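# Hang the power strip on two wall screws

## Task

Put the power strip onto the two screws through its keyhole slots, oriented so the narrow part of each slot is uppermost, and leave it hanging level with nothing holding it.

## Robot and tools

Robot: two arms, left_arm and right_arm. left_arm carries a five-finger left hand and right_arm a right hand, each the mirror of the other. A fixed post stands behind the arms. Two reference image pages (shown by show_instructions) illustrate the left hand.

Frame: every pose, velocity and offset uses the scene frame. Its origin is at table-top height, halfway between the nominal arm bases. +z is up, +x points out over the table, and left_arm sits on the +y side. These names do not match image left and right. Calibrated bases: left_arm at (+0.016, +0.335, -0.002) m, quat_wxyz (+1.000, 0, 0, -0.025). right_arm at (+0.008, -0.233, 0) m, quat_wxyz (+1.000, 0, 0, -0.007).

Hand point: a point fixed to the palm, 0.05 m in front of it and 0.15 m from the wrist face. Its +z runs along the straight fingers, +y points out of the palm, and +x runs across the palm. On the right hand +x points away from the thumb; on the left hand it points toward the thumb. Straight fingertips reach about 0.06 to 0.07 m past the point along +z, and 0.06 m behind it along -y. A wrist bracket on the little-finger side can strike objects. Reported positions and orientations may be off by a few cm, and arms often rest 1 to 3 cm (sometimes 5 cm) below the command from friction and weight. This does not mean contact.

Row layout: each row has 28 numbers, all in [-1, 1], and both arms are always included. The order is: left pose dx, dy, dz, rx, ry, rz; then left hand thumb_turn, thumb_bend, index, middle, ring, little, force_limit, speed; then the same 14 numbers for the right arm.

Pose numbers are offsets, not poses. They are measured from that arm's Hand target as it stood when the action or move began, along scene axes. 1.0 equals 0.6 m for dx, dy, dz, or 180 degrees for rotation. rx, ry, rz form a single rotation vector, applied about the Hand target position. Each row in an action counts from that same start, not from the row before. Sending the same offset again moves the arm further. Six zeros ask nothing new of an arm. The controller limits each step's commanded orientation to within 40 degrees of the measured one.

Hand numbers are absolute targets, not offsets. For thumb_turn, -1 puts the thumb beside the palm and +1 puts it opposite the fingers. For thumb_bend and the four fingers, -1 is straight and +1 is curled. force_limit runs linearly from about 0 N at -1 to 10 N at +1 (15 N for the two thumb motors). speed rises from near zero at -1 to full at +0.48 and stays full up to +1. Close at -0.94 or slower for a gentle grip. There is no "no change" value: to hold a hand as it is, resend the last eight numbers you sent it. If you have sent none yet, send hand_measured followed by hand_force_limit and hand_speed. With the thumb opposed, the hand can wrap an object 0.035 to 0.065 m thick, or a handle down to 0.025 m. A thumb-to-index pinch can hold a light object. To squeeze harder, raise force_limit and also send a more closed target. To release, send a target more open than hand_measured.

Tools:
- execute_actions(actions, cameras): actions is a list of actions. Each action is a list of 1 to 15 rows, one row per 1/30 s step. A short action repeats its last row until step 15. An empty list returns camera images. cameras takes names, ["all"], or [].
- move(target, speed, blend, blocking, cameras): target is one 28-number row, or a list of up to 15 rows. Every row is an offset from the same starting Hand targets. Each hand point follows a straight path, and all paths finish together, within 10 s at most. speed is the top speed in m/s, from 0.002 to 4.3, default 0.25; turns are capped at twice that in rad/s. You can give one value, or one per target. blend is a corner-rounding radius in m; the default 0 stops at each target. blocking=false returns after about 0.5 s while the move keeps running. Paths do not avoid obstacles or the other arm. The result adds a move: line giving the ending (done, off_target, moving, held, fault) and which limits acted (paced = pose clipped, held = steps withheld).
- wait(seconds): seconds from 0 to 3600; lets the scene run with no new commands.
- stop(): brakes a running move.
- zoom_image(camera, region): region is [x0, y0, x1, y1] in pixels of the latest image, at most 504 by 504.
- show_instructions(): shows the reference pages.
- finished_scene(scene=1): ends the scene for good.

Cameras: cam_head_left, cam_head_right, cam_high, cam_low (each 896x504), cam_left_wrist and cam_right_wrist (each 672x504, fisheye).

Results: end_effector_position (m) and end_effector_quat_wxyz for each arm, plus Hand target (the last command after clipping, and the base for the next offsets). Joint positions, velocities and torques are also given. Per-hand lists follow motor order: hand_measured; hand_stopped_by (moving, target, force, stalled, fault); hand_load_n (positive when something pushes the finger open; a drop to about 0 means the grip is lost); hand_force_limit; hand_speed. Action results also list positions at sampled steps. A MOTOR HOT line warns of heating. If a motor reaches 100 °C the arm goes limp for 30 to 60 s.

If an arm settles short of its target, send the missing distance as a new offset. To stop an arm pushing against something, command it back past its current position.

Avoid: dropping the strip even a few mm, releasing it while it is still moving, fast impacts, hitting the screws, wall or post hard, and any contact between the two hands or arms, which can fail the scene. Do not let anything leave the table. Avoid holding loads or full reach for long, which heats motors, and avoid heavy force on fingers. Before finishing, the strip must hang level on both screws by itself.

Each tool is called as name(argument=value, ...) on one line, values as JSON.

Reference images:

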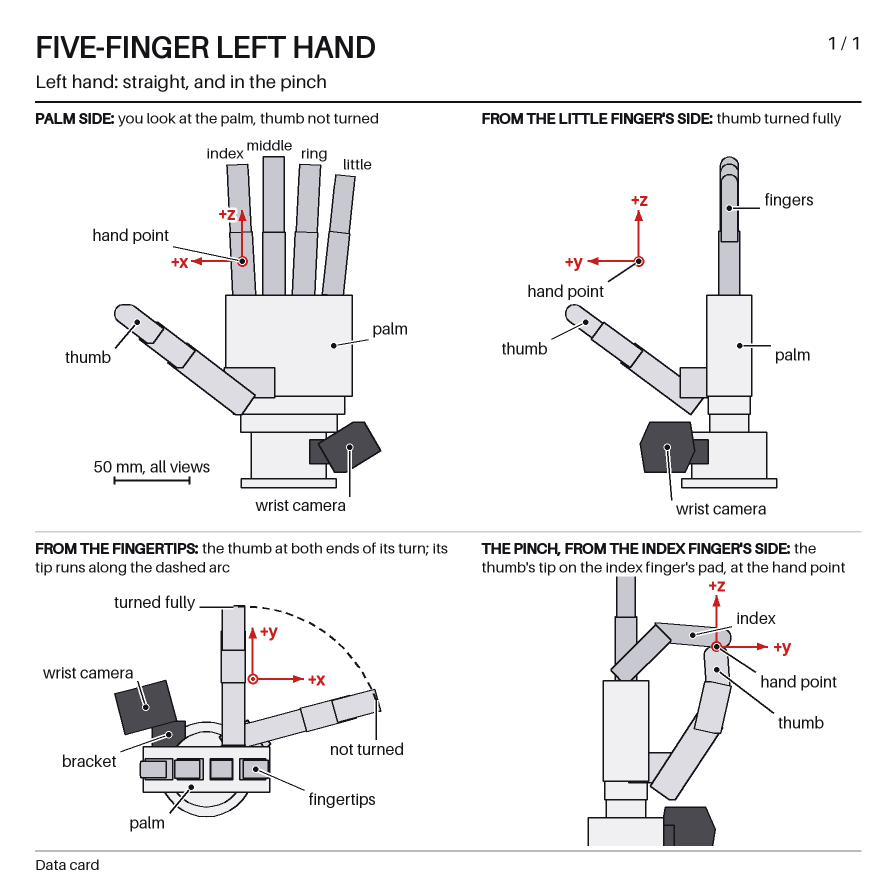

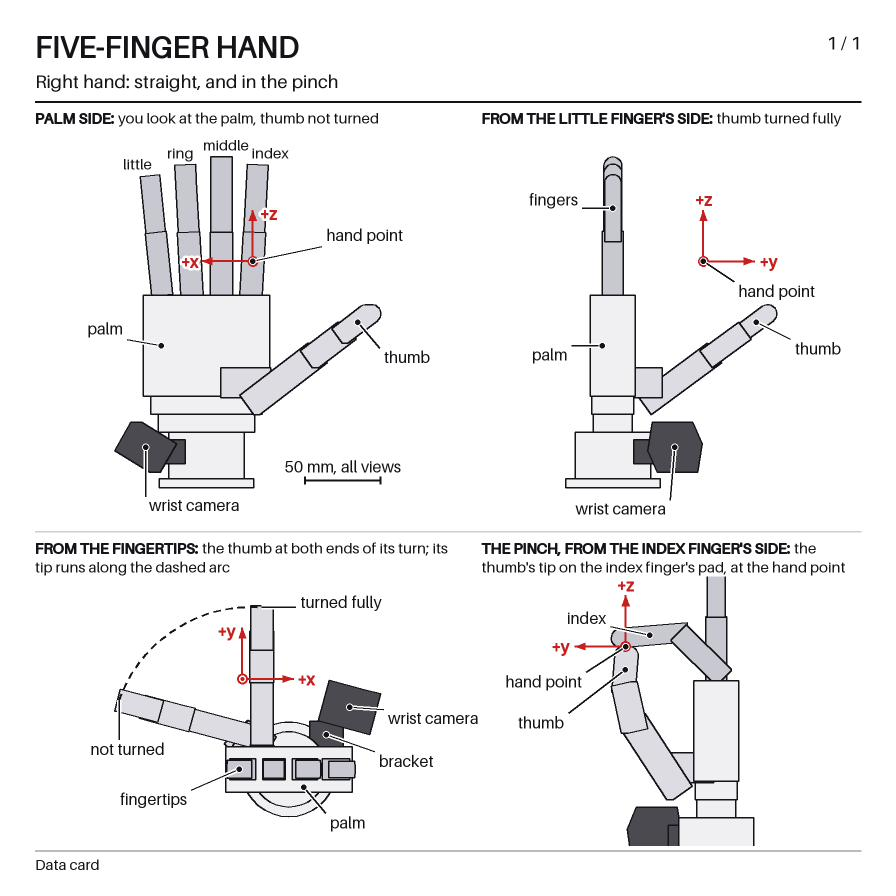

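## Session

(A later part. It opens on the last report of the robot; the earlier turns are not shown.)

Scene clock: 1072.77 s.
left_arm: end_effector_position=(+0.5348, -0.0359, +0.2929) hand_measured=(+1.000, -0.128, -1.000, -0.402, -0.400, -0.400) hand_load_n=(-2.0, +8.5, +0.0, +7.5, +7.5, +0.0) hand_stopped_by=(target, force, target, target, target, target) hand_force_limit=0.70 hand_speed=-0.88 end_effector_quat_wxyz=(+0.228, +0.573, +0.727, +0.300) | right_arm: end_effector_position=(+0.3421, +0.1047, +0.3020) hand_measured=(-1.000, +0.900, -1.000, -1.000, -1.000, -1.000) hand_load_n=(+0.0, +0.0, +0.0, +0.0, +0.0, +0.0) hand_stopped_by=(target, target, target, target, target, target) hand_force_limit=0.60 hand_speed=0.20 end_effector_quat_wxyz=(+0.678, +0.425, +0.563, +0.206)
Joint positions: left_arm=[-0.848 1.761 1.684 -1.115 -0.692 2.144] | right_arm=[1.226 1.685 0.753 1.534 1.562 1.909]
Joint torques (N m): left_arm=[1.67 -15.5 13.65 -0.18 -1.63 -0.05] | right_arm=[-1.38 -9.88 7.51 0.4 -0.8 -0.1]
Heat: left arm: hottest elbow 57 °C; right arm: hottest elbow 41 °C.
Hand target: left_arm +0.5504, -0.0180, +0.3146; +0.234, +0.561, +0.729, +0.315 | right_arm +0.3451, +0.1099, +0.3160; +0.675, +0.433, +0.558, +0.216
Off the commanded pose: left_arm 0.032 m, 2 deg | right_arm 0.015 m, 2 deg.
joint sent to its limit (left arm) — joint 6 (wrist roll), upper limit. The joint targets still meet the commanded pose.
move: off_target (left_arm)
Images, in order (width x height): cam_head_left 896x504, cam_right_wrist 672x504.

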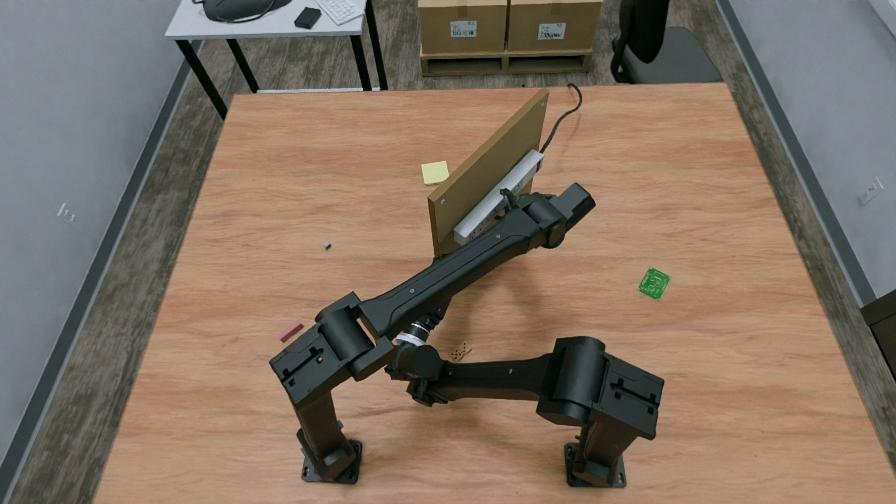

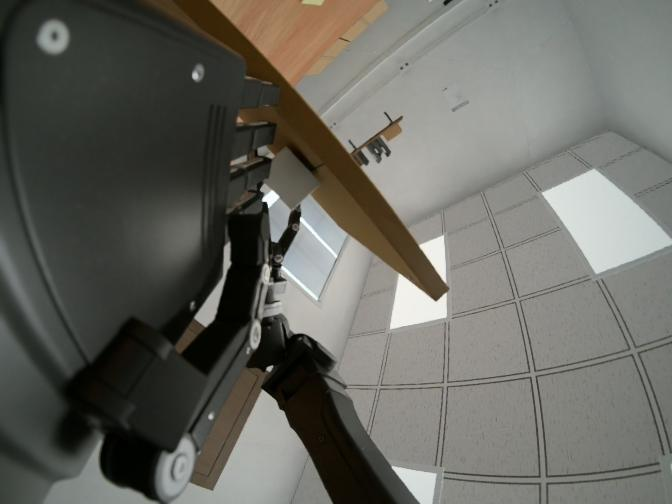

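move(target=[0,0,0.01,0,0,0,1,0.52,-1,-0.4,-0.4,-0.4,0.7,-0.88,0,0,0,0,0,0,-1,0.9,-1,-1,-1,-1,0.6,0.2], speed=0.02, cameras=["cam_right_wrist", "cam_head_left"])

zoom_image(camera="cam_right_wrist", region=[250, 130, 340, 220])

zoom_image(camera="cam_head_left", region=[432, 218, 472, 258])

zoom_image(camera="cam_head_left", region=[515, 135, 555, 175])

Scene clock: 1073.97 s.
left_arm: end_effector_position=(+0.5340, -0.0350, +0.2935) hand_measured=(+1.000, -0.128, -1.000, -0.402, -0.400, -0.400) hand_load_n=(-1.0, +8.0, +0.0, +8.5, +6.5, +0.0) hand_stopped_by=(target, force, target, target, target, target) hand_force_limit=0.70 hand_speed=-0.88 end_effector_quat_wxyz=(+0.224, +0.575, +0.727, +0.301) | right_arm: end_effector_position=(+0.3421, +0.1047, +0.3020) hand_measured=(-1.000, +0.900, -1.000, -1.000, -1.000, -1.000) hand_load_n=(+0.0, -0.5, +0.0, +0.0, +0.0, +0.0) hand_stopped_by=(target, target, target, target, target, target) hand_force_limit=0.60 hand_speed=0.20 end_effector_quat_wxyz=(+0.678, +0.425, +0.563, +0.206)
Joint positions: left_arm=[-0.848 1.761 1.688 -1.128 -0.691 2.144] | right_arm=[1.226 1.685 0.753 1.534 1.562 1.909]
Joint torques (N m): left_arm=[2.02 -15.68 14.52 -0.21 -1.65 -0.09] | right_arm=[-1.55 -9.88 7.57 0.43 -0.81 -0.11]
Heat: left arm: hottest elbow 57 °C; right arm: hottest elbow 41 °C.
Hand target: left_arm +0.5505, -0.0181, +0.3204; +0.234, +0.561, +0.729, +0.315 | right_arm +0.3451, +0.1099, +0.3160; +0.675, +0.433, +0.558, +0.216
Off the commanded pose: left_arm 0.036 m, 3 deg | right_arm 0.015 m, 2 deg.
joint sent to its limit (left arm) — joint 6 (wrist roll), upper limit. The joint targets still meet the commanded pose.
move: off_target (left_arm)
Images, in order (width x height): cam_head_left 896x504, cam_right_wrist 672x504.

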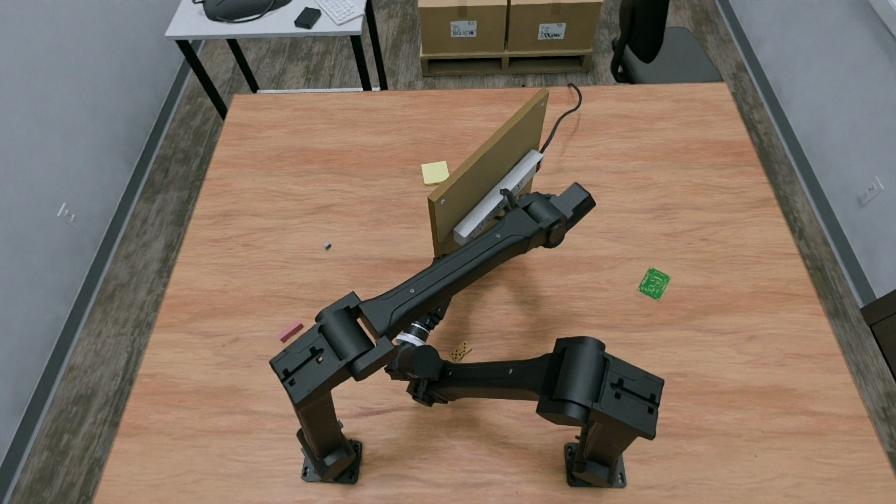

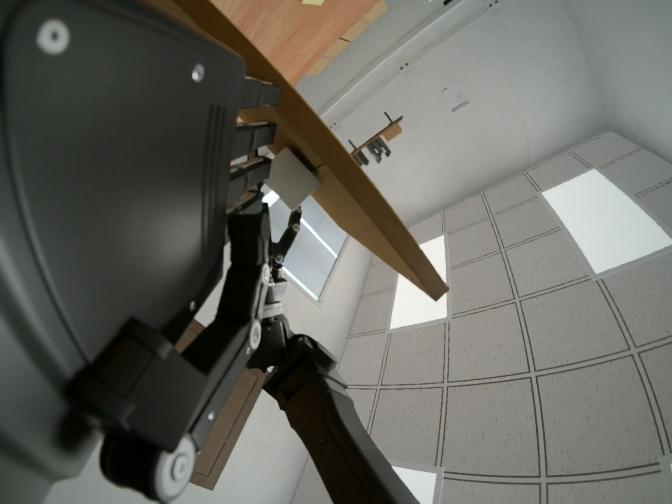

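Scaled by 5.600 from the camera's image (finer frame: 960x720).

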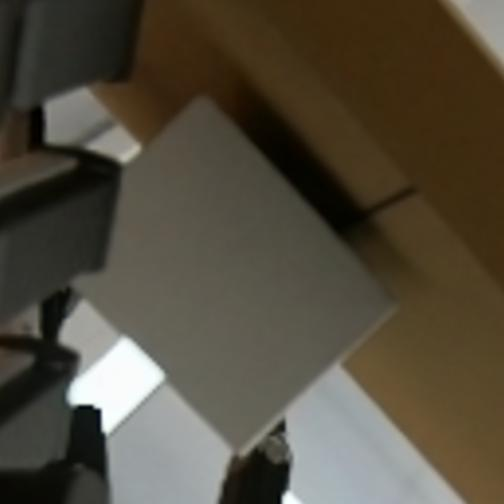

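Scaled by 12.600 from the camera's image (finer frame: 1280x720).

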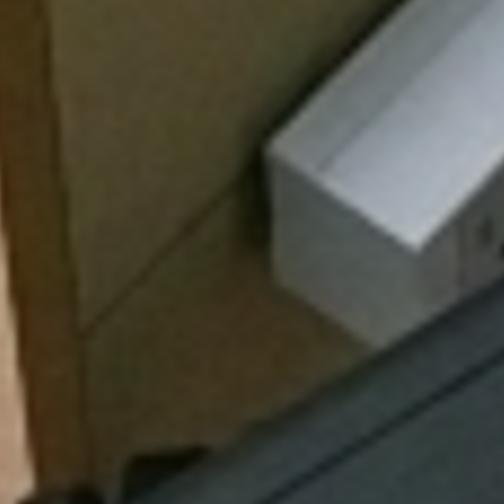

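Scaled by 12.600 from the camera's image (finer frame: 1280x720).

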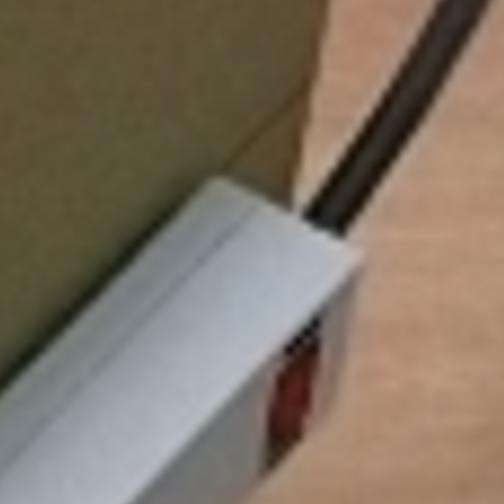

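move(target=[0.0215,0.0255,0.003,0,0,0,1,0.52,-1,-0.4,-0.4,-0.4,0.7,-0.88,0,0,0,0,0,0,-1,0.9,-1,-1,-1,-1,0.6,0.2], speed=0.02, cameras=["cam_right_wrist", "cam_head_left"])

zoom_image(camera="cam_right_wrist", region=[250, 130, 340, 220])

zoom_image(camera="cam_head_left", region=[432, 218, 472, 258])

zoom_image(camera="cam_head_left", region=[515, 135, 555, 175])

Scene clock: 1077.83 s.
left_arm: end_effector_position=(+0.5347, -0.0352, +0.2945) hand_measured=(+1.000, -0.128, -1.000, -0.402, -0.400, -0.400) hand_load_n=(+0.0, +7.5, +0.0, +8.5, +4.0, +0.0) hand_stopped_by=(target, force, target, target, target, target) hand_force_limit=0.70 hand_speed=-0.88 end_effector_quat_wxyz=(+0.223, +0.576, +0.728, +0.298) | right_arm: end_effector_position=(+0.3421, +0.1047, +0.3020) hand_measured=(-1.000, +0.900, -1.000, -1.000, -1.000, -1.000) hand_load_n=(+0.0, -0.5, +0.0, +0.0, +0.0, +0.0) hand_stopped_by=(target, target, target, target, target, target) hand_force_limit=0.60 hand_speed=0.20 end_effector_quat_wxyz=(+0.678, +0.425, +0.563, +0.206)
Joint positions: left_arm=[-0.846 1.763 1.695 -1.135 -0.684 2.144] | right_arm=[1.226 1.685 0.753 1.534 1.562 1.909]
Joint torques (N m): left_arm=[3.72 -15.68 14.64 -0.23 -1.71 -0.07] | right_arm=[-1.38 -9.7 7.51 0.4 -0.8 -0.09]
Heat: left arm: hottest elbow 57 °C; right arm: hottest elbow 41 °C.
Hand target: left_arm +0.5634, -0.0027, +0.3225; +0.234, +0.561, +0.729, +0.315 | right_arm +0.3451, +0.1099, +0.3160; +0.675, +0.433, +0.558, +0.216
Off the commanded pose: left_arm 0.051 m, 3 deg | right_arm 0.015 m, 2 deg.
joint sent to its limit (left arm) — joint 6 (wrist roll), upper limit. The joint targets are off in position and orientation.
move: off_target (left_arm)
Images, in order (width x height): cam_head_left 896x504, cam_right_wrist 672x504.

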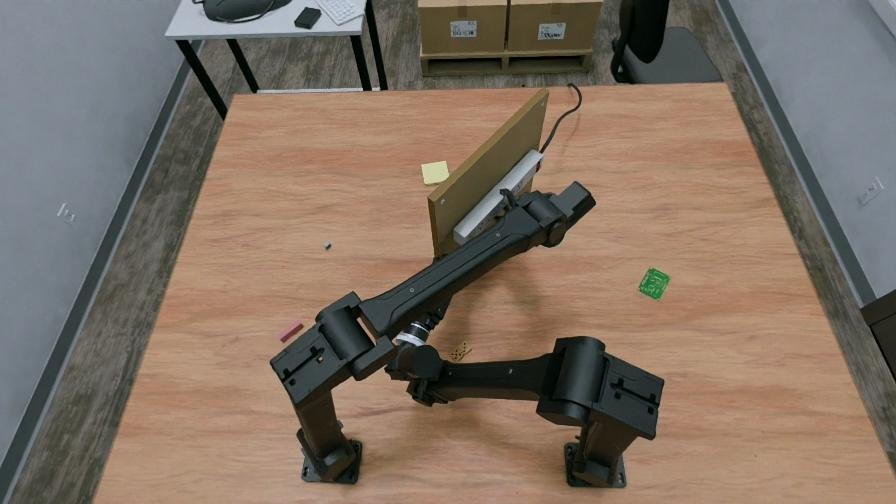

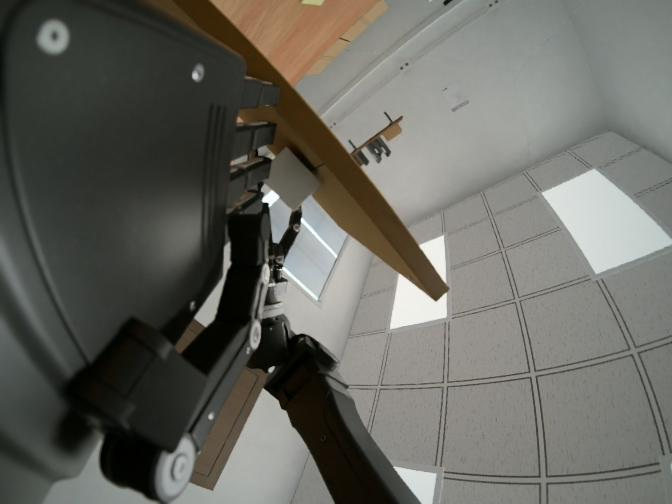

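Scaled by 5.600 from the camera's image (finer frame: 960x720).

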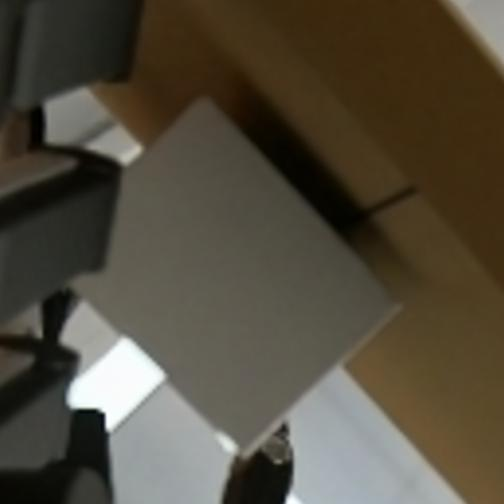

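Scaled by 12.600 from the camera's image (finer frame: 1280x720).

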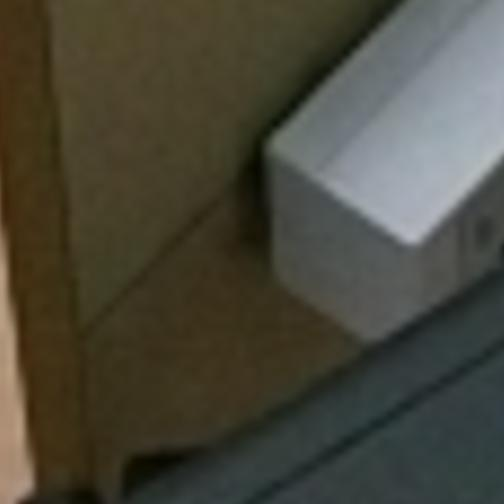

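Scaled by 12.600 from the camera's image (finer frame: 1280x720).

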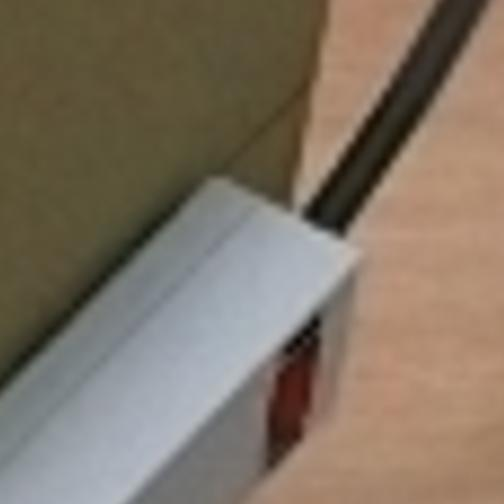

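move(target=[[-0.0323,-0.038,0,0,0,0,1,0.52,-1,-0.4,-0.4,-0.4,0.7,-0.88,0,0,0,0,0,0,-1,0.9,-1,-1,-1,-1,0.6,0.2],[-0.0260,-0.0435,0,0,0,0,1,0.52,-1,-0.4,-0.4,-0.4,0.7,-0.88,0,0,0,0,0,0,-1,0.9,-1,-1,-1,-1,0.6,0.2]], speed=0.03, cameras=["cam_right_wrist", "cam_head_left"])

zoom_image(camera="cam_head_left", region=[432, 218, 472, 258])

zoom_image(camera="cam_head_left", region=[515, 135, 555, 175])

Scene clock: 1082.33 s.
left_arm: end_effector_position=(+0.5347, -0.0352, +0.2950) hand_measured=(+1.000, -0.128, -1.000, -0.402, -0.400, -0.400) hand_load_n=(+0.0, +8.0, +0.0, +8.0, +4.5, +0.0) hand_stopped_by=(target, force, target, target, target, target) hand_force_limit=0.70 hand_speed=-0.88 end_effector_quat_wxyz=(+0.220, +0.576, +0.726, +0.304) | right_arm: end_effector_position=(+0.3421, +0.1047, +0.3020) hand_measured=(-1.000, +0.900, -1.000, -1.000, -1.000, -1.000) hand_load_n=(+0.0, +0.0, +0.0, +0.0, +0.0, +0.0) hand_stopped_by=(target, target, target, target, target, target) hand_force_limit=0.60 hand_speed=0.20 end_effector_quat_wxyz=(+0.678, +0.425, +0.563, +0.206)
Joint positions: left_arm=[-0.848 1.768 1.701 -1.144 -0.696 2.144] | right_arm=[1.226 1.685 0.753 1.534 1.562 1.909]
Joint torques (N m): left_arm=[1.03 -15.38 15.05 0.02 -1.6 -0.07] | right_arm=[-1.44 -9.88 7.53 0.4 -0.81 -0.09]
Heat: left arm: hottest elbow 58 °C; right arm: hottest elbow 42 °C.
Hand target: left_arm +0.5478, -0.0289, +0.3223; +0.234, +0.561, +0.729, +0.315 | right_arm +0.3451, +0.1099, +0.3160; +0.675, +0.433, +0.558, +0.216
Off the commanded pose: left_arm 0.031 m, 3 deg | right_arm 0.015 m, 2 deg.
joint sent to its limit (left arm) — joint 6 (wrist roll), upper limit. The joint targets still meet the commanded pose.
move: off_target (left_arm)
Images, in order (width x height): cam_head_left 896x504, cam_right_wrist 672x504.

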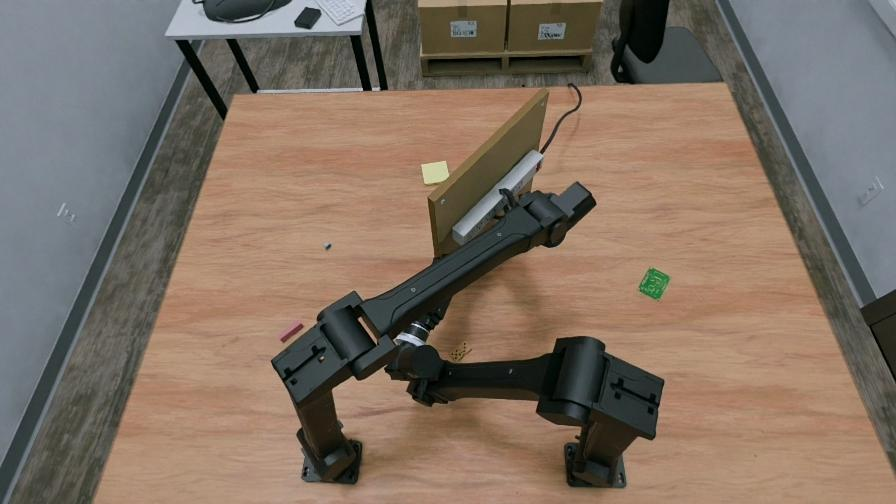

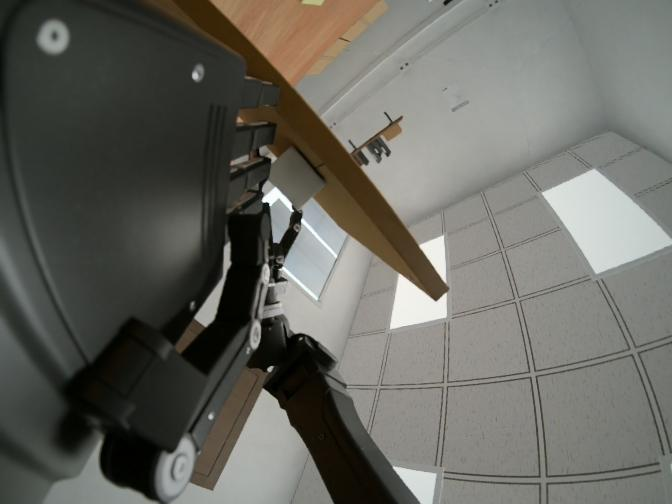

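Scaled by 12.600 from the camera's image (finer frame: 1280x720).

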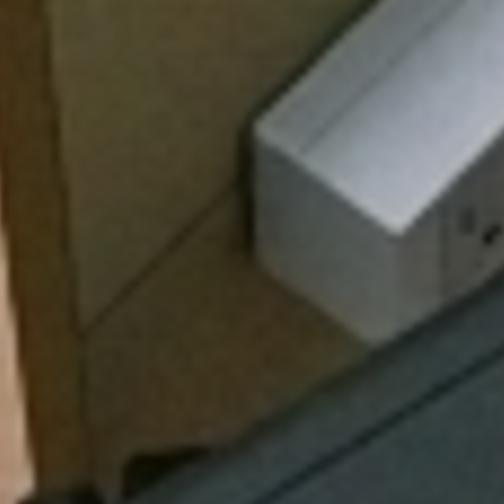

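Scaled by 12.600 from the camera's image (finer frame: 1280x720).

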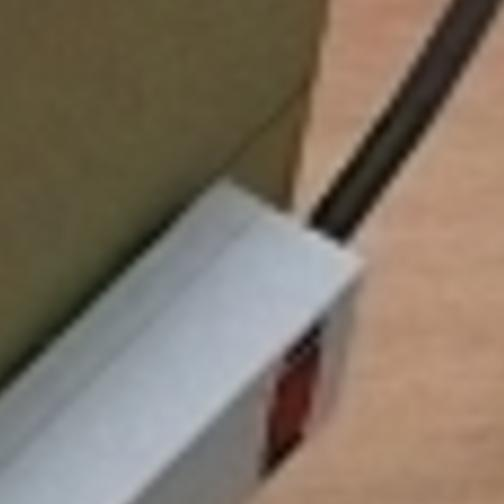

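zoom_image(camera="cam_right_wrist", region=[250, 130, 340, 220])

Scaled by 5.600 from the camera's image (finer frame: 960x720).

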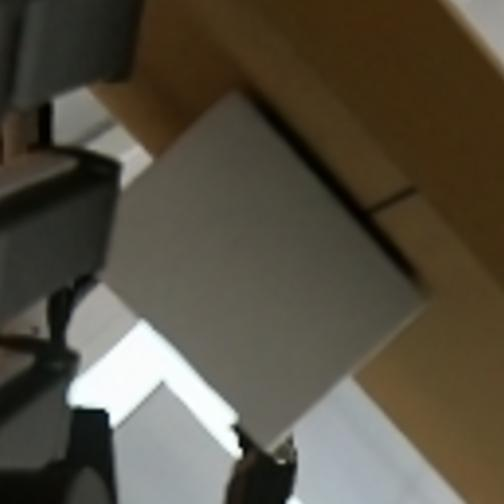

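move(target=[[0.0108,0.0127,0,0,0,0.008,1,0.52,-1,-0.4,-0.4,-0.4,0.7,-0.88,0,0,0,0,0,0,-1,0.9,-1,-1,-1,-1,0.6,0.2]], speed=0.02, cameras=["cam_right_wrist", "cam_head_left"])

zoom_image(camera="cam_head_left", region=[432, 218, 472, 258])

zoom_image(camera="cam_head_left", region=[515, 135, 555, 175])

zoom_image(camera="cam_right_wrist", region=[250, 130, 340, 220])

Scene clock: 1085.20 s.
left_arm: end_effector_position=(+0.5351, -0.0347, +0.2952) hand_measured=(+1.000, -0.128, -1.000, -0.402, -0.400, -0.400) hand_load_n=(+0.0, +7.5, +0.0, +7.5, +3.0, +0.0) hand_stopped_by=(target, force, target, target, target, target) hand_force_limit=0.70 hand_speed=-0.88 end_effector_quat_wxyz=(+0.218, +0.576, +0.726, +0.307) | right_arm: end_effector_position=(+0.3421, +0.1047, +0.3020) hand_measured=(-1.000, +0.900, -1.000, -1.000, -1.000, -1.000) hand_load_n=(+0.0, +0.0, +0.0, +0.0, +0.0, +0.0) hand_stopped_by=(target, target, target, target, target, target) hand_force_limit=0.60 hand_speed=0.20 end_effector_quat_wxyz=(+0.678, +0.425, +0.563, +0.206)
Joint positions: left_arm=[-0.848 1.771 1.704 -1.15 -0.701 2.144] | right_arm=[1.226 1.685 0.753 1.534 1.562 1.909]
Joint torques (N m): left_arm=[1.9 -15.5 15.17 0.08 -1.56 -0.12] | right_arm=[-1.49 -9.88 7.51 0.4 -0.81 -0.1]
Heat: left arm: hottest elbow 58 °C; right arm: hottest elbow 42 °C.
Hand target: left_arm +0.5542, -0.0213, +0.3225; +0.230, +0.551, +0.736, +0.318 | right_arm +0.3451, +0.1099, +0.3160; +0.675, +0.433, +0.558, +0.216
Off the commanded pose: left_arm 0.036 m, 4 deg | right_arm 0.015 m, 2 deg.
move: off_target (left_arm)
Images, in order (width x height): cam_head_left 896x504, cam_right_wrist 672x504.

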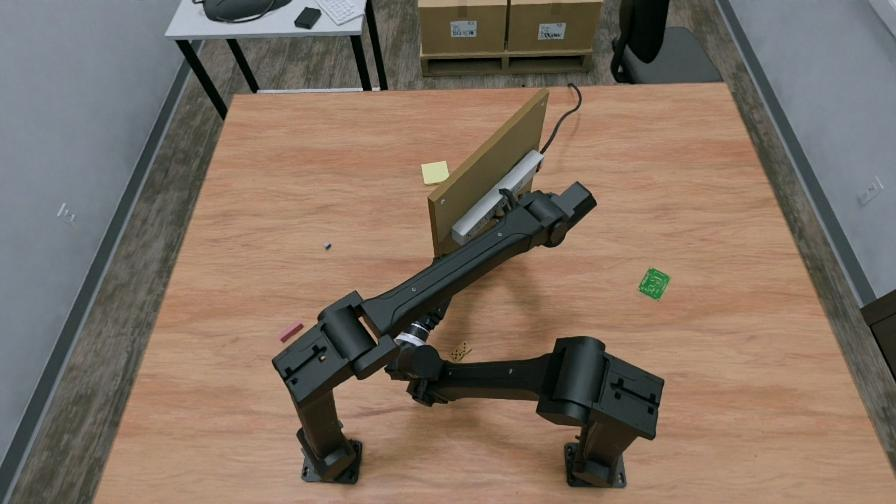

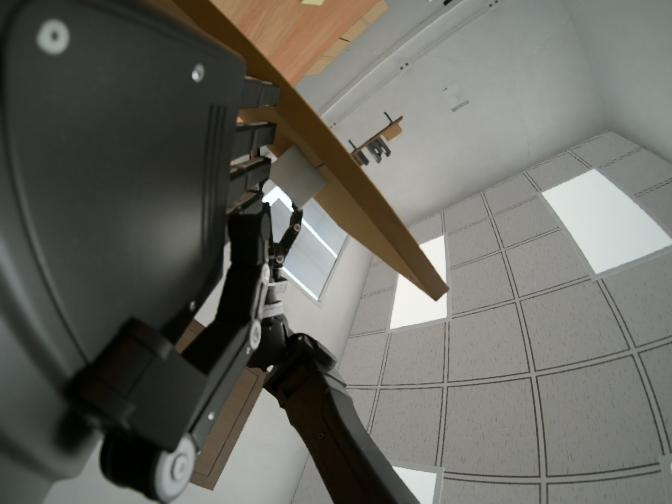

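Scaled by 12.600 from the camera's image (finer frame: 1280x720).

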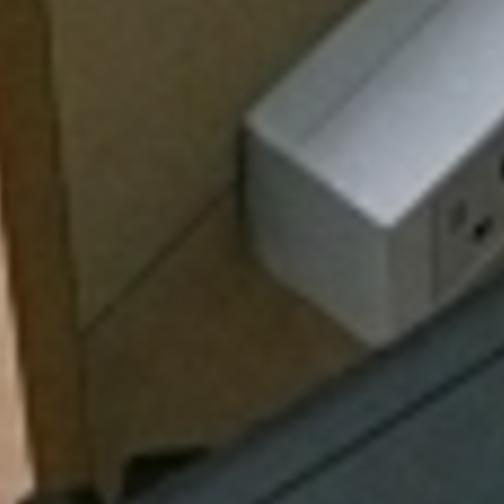

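Scaled by 12.600 from the camera's image (finer frame: 1280x720).

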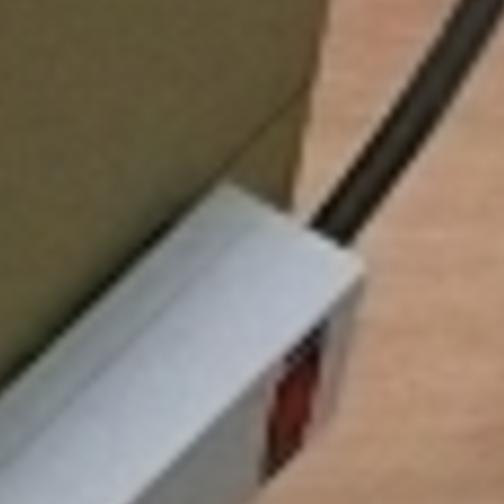

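Scaled by 5.600 from the camera's image (finer frame: 960x720).

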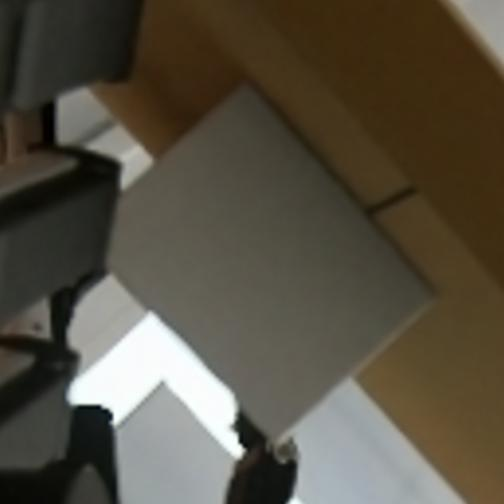

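move(target=[[0.0108,0.0127,0,0,0,0.0167,1,0.52,-1,-0.4,-0.4,-0.4,0.7,-0.88,0,0,0,0,0,0,-1,0.9,-1,-1,-1,-1,0.6,0.2]], speed=0.02, cameras=["cam_right_wrist", "cam_head_left"])

zoom_image(camera="cam_head_left", region=[432, 218, 472, 258])

zoom_image(camera="cam_head_left", region=[515, 135, 555, 175])

zoom_image(camera="cam_right_wrist", region=[250, 130, 340, 220])

Scene clock: 1089.97 s.
left_arm: end_effector_position=(+0.5356, -0.0340, +0.2956) hand_measured=(+1.000, -0.126, -1.000, -0.402, -0.400, -0.400) hand_load_n=(+0.0, +6.0, +0.0, +9.0, +0.5, +0.0) hand_stopped_by=(target, force, target, target, target, target) hand_force_limit=0.70 hand_speed=-0.88 end_effector_quat_wxyz=(+0.208, +0.567, +0.734, +0.309) | right_arm: end_effector_position=(+0.3421, +0.1047, +0.3020) hand_measured=(-1.000, +0.900, -1.000, -1.000, -1.000, -1.000) hand_load_n=(+0.0, +0.0, +0.0, +0.0, +0.0, +0.0) hand_stopped_by=(target, target, target, target, target, target) hand_force_limit=0.60 hand_speed=0.20 end_effector_quat_wxyz=(+0.678, +0.425, +0.563, +0.206)
Joint positions: left_arm=[-0.848 1.793 1.741 -1.199 -0.707 2.107] | right_arm=[1.226 1.685 0.753 1.534 1.562 1.909]
Joint torques (N m): left_arm=[2.96 -15.38 15.31 0.13 -1.87 -0.24] | right_arm=[-1.38 -9.76 7.51 0.43 -0.8 -0.11]
Heat: left arm: hottest elbow 58 °C; right arm: hottest elbow 42 °C.
Hand target: left_arm +0.5607, -0.0136, +0.3226; +0.222, +0.532, +0.750, +0.324 | right_arm +0.3451, +0.1099, +0.3160; +0.675, +0.433, +0.558, +0.216
Off the commanded pose: left_arm 0.042 m, 5 deg | right_arm 0.015 m, 2 deg.
move: off_target (left_arm)
Images, in order (width x height): cam_head_left 896x504, cam_right_wrist 672x504.

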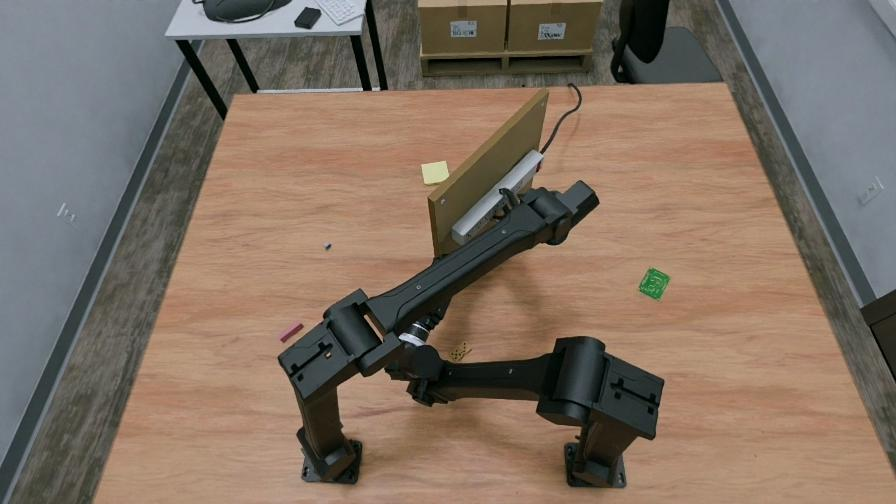

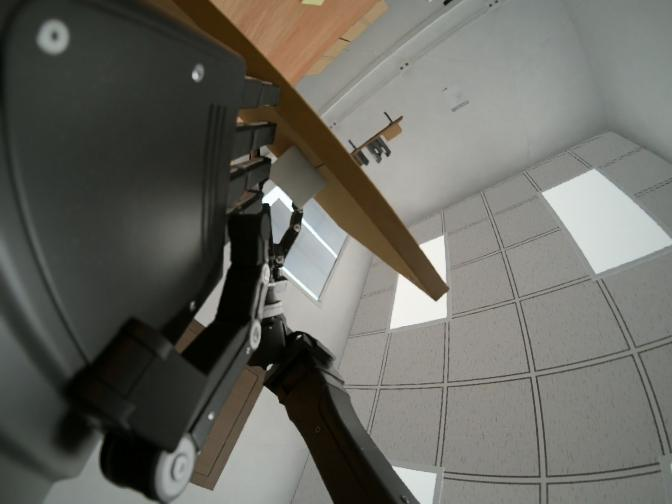

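Scaled by 12.600 from the camera's image (finer frame: 1280x720).

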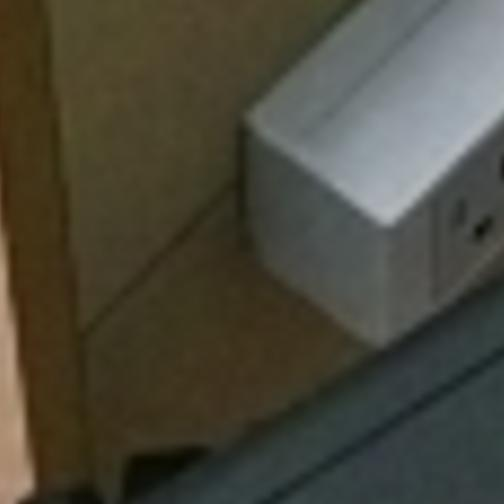

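Scaled by 12.600 from the camera's image (finer frame: 1280x720).

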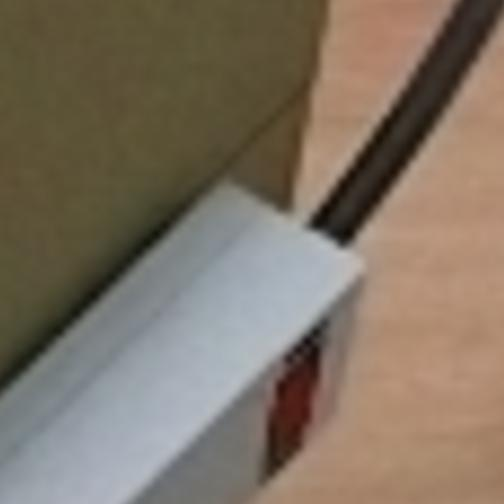

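Scaled by 5.600 from the camera's image (finer frame: 960x720).

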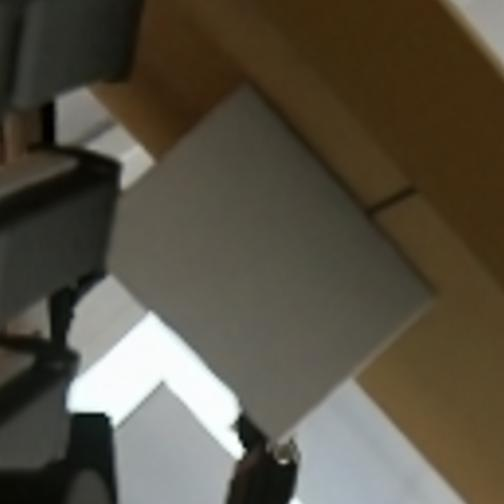

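wait(seconds=0.1, cameras=["cam_left_wrist", "cam_head_left"])

zoom_image(camera="cam_head_left", region=[430, 140, 610, 260])

zoom_image(camera="cam_left_wrist", region=[300, 0, 672, 340])

Scene clock: 1091.60 s.
left_arm: end_effector_position=(+0.5356, -0.0340, +0.2956) hand_measured=(+1.000, -0.126, -1.000, -0.402, -0.400, -0.400) hand_load_n=(+0.0, +6.0, +0.0, +9.0, +0.5, +0.0) hand_stopped_by=(target, force, target, target, target, target) hand_force_limit=0.70 hand_speed=-0.88 end_effector_quat_wxyz=(+0.208, +0.567, +0.734, +0.309) | right_arm: end_effector_position=(+0.3421, +0.1047, +0.3020) hand_measured=(-1.000, +0.900, -1.000, -1.000, -1.000, -1.000) hand_load_n=(+0.0, +0.0, +0.0, +0.0, +0.0, +0.0) hand_stopped_by=(target, target, target, target, target, target) hand_force_limit=0.60 hand_speed=0.20 end_effector_quat_wxyz=(+0.678, +0.425, +0.563, +0.206)
Joint positions: left_arm=[-0.848 1.793 1.741 -1.199 -0.707 2.107] | right_arm=[1.226 1.685 0.753 1.534 1.562 1.909]
Joint torques (N m): left_arm=[2.96 -15.5 15.36 0.12 -1.86 -0.23] | right_arm=[-1.49 -9.82 7.5 0.39 -0.8 -0.11]
Heat: left arm: hottest elbow 58 °C; right arm: hottest elbow 42 °C.
Hand target: left_arm +0.5607, -0.0137, +0.3226; +0.222, +0.532, +0.750, +0.324 | right_arm +0.3451, +0.1099, +0.3160; +0.675, +0.433, +0.558, +0.216
Off the commanded pose: left_arm 0.042 m, 5 deg | right_arm 0.015 m, 2 deg.
wait: 0.10 s; at rest from the start
Images, in order (width x height): cam_head_left 896x504, cam_left_wrist 672x504.

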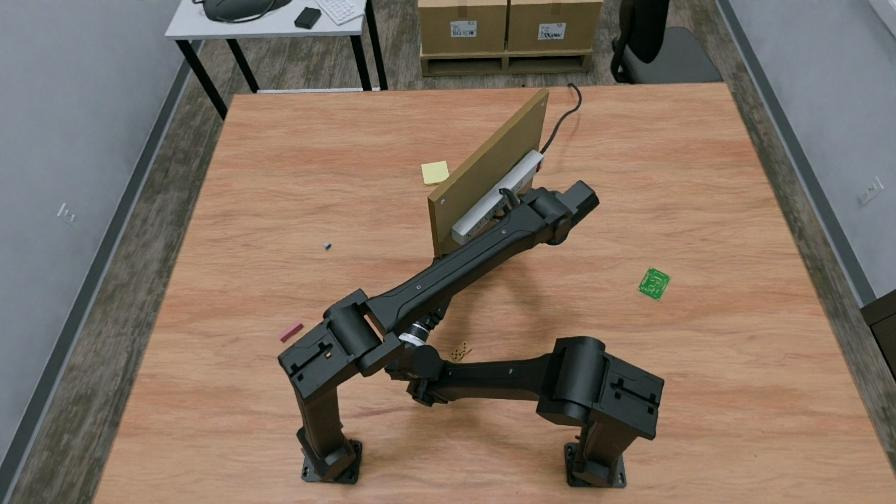

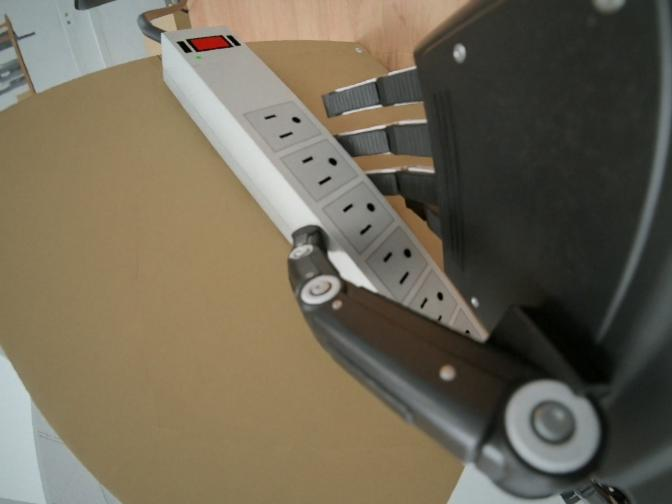

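Scaled by 2.800 from the camera's image (finer frame: 1280x720).

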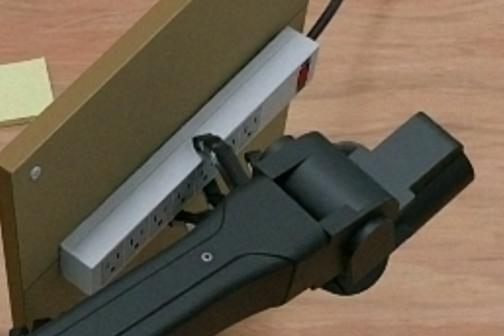

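Scaled by 1.355 from the camera's image (finer frame: 960x720).

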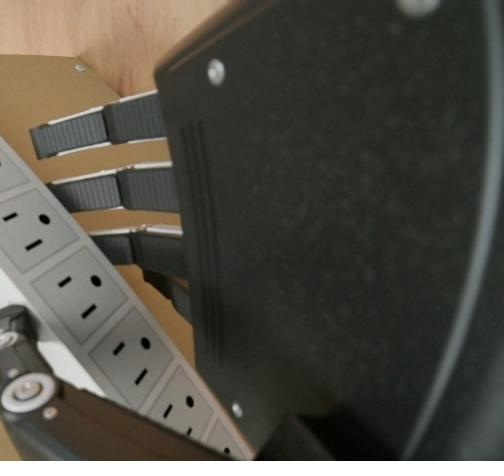

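move(target=[[0,0,0,0,0,-0.0190,1,0.52,-1,-0.4,-0.4,-0.4,0.7,-0.88,0,0,0,0,0,0,-1,0.9,-1,-1,-1,-1,0.6,0.2],[0.0054,0.0063,-0.006,0,0,-0.0190,1,0.52,-1,-0.4,-0.4,-0.4,0.7,-0.88,0,0,0,0,0,0,-1,0.9,-1,-1,-1,-1,0.6,0.2]], speed=0.02, cameras=["cam_right_wrist", "cam_head_left"])

zoom_image(camera="cam_head_left", region=[432, 218, 472, 258])

zoom_image(camera="cam_head_left", region=[515, 135, 555, 175])

zoom_image(camera="cam_right_wrist", region=[250, 130, 340, 220])

Scene clock: 1095.43 s.
left_arm: end_effector_position=(+0.5413, -0.0334, +0.2960) hand_measured=(+1.000, -0.126, -1.000, -0.402, -0.400, -0.400) hand_load_n=(-0.5, +8.0, +0.5, +7.5, +3.5, +0.0) hand_stopped_by=(target, force, target, target, target, target) hand_force_limit=0.70 hand_speed=-0.88 end_effector_quat_wxyz=(+0.209, +0.574, +0.730, +0.307) | right_arm: end_effector_position=(+0.3421, +0.1047, +0.3020) hand_measured=(-1.000, +0.900, -1.000, -1.000, -1.000, -1.000) hand_load_n=(+0.0, +0.0, +0.0, +0.0, +0.0, +0.0) hand_stopped_by=(target, target, target, target, target, target) hand_force_limit=0.60 hand_speed=0.20 end_effector_quat_wxyz=(+0.678, +0.425, +0.563, +0.206)
Joint positions: left_arm=[-0.838 1.792 1.741 -1.184 -0.696 2.136] | right_arm=[1.226 1.685 0.753 1.534 1.562 1.909]
Joint torques (N m): left_arm=[3.08 -17.14 11.84 1.57 -1.51 0.02] | right_arm=[-1.44 -9.93 7.51 0.38 -0.8 -0.1]
Heat: left arm: hottest elbow 59 °C; right arm: hottest elbow 42 °C.
Hand target: left_arm +0.5641, -0.0098, +0.3188; +0.231, +0.554, +0.734, +0.317 | right_arm +0.3451, +0.1099, +0.3160; +0.675, +0.433, +0.558, +0.216
Off the commanded pose: left_arm 0.040 m, 4 deg | right_arm 0.015 m, 2 deg.
joint sent to its limit (left arm) — joint 6 (wrist roll), upper limit. The joint targets still meet the commanded pose.
move: off_target (left_arm)
Images, in order (width x height): cam_head_left 896x504, cam_right_wrist 672x504.

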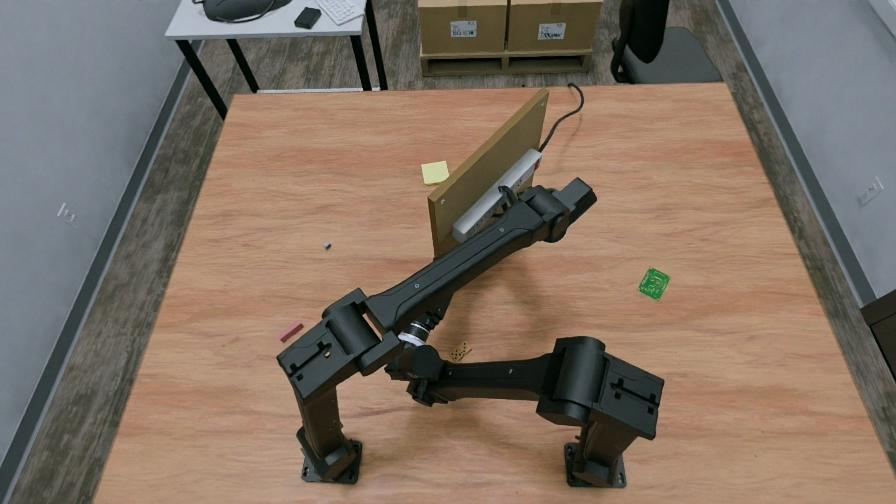

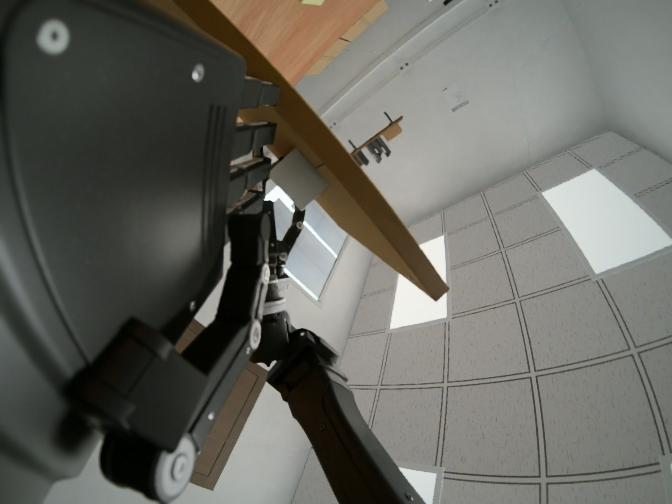

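Scaled by 12.600 from the camera's image (finer frame: 1280x720).

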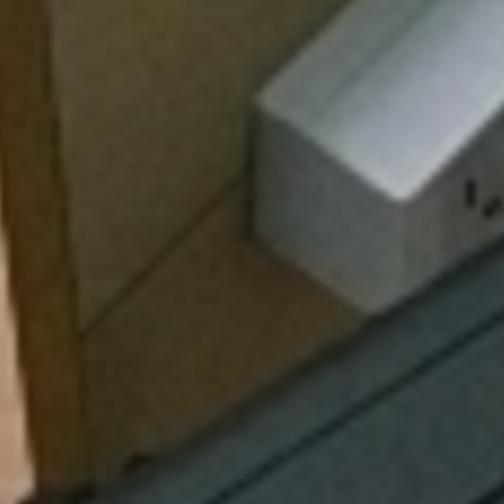

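Scaled by 12.600 from the camera's image (finer frame: 1280x720).

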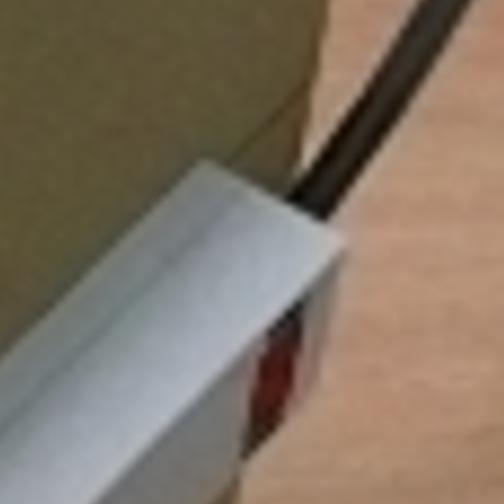

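Scaled by 5.600 from the camera's image (finer frame: 960x720).

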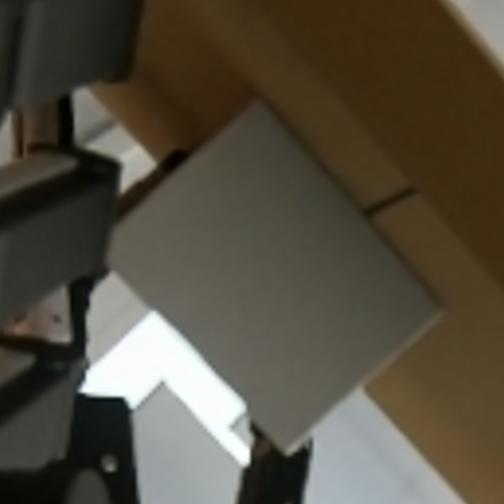

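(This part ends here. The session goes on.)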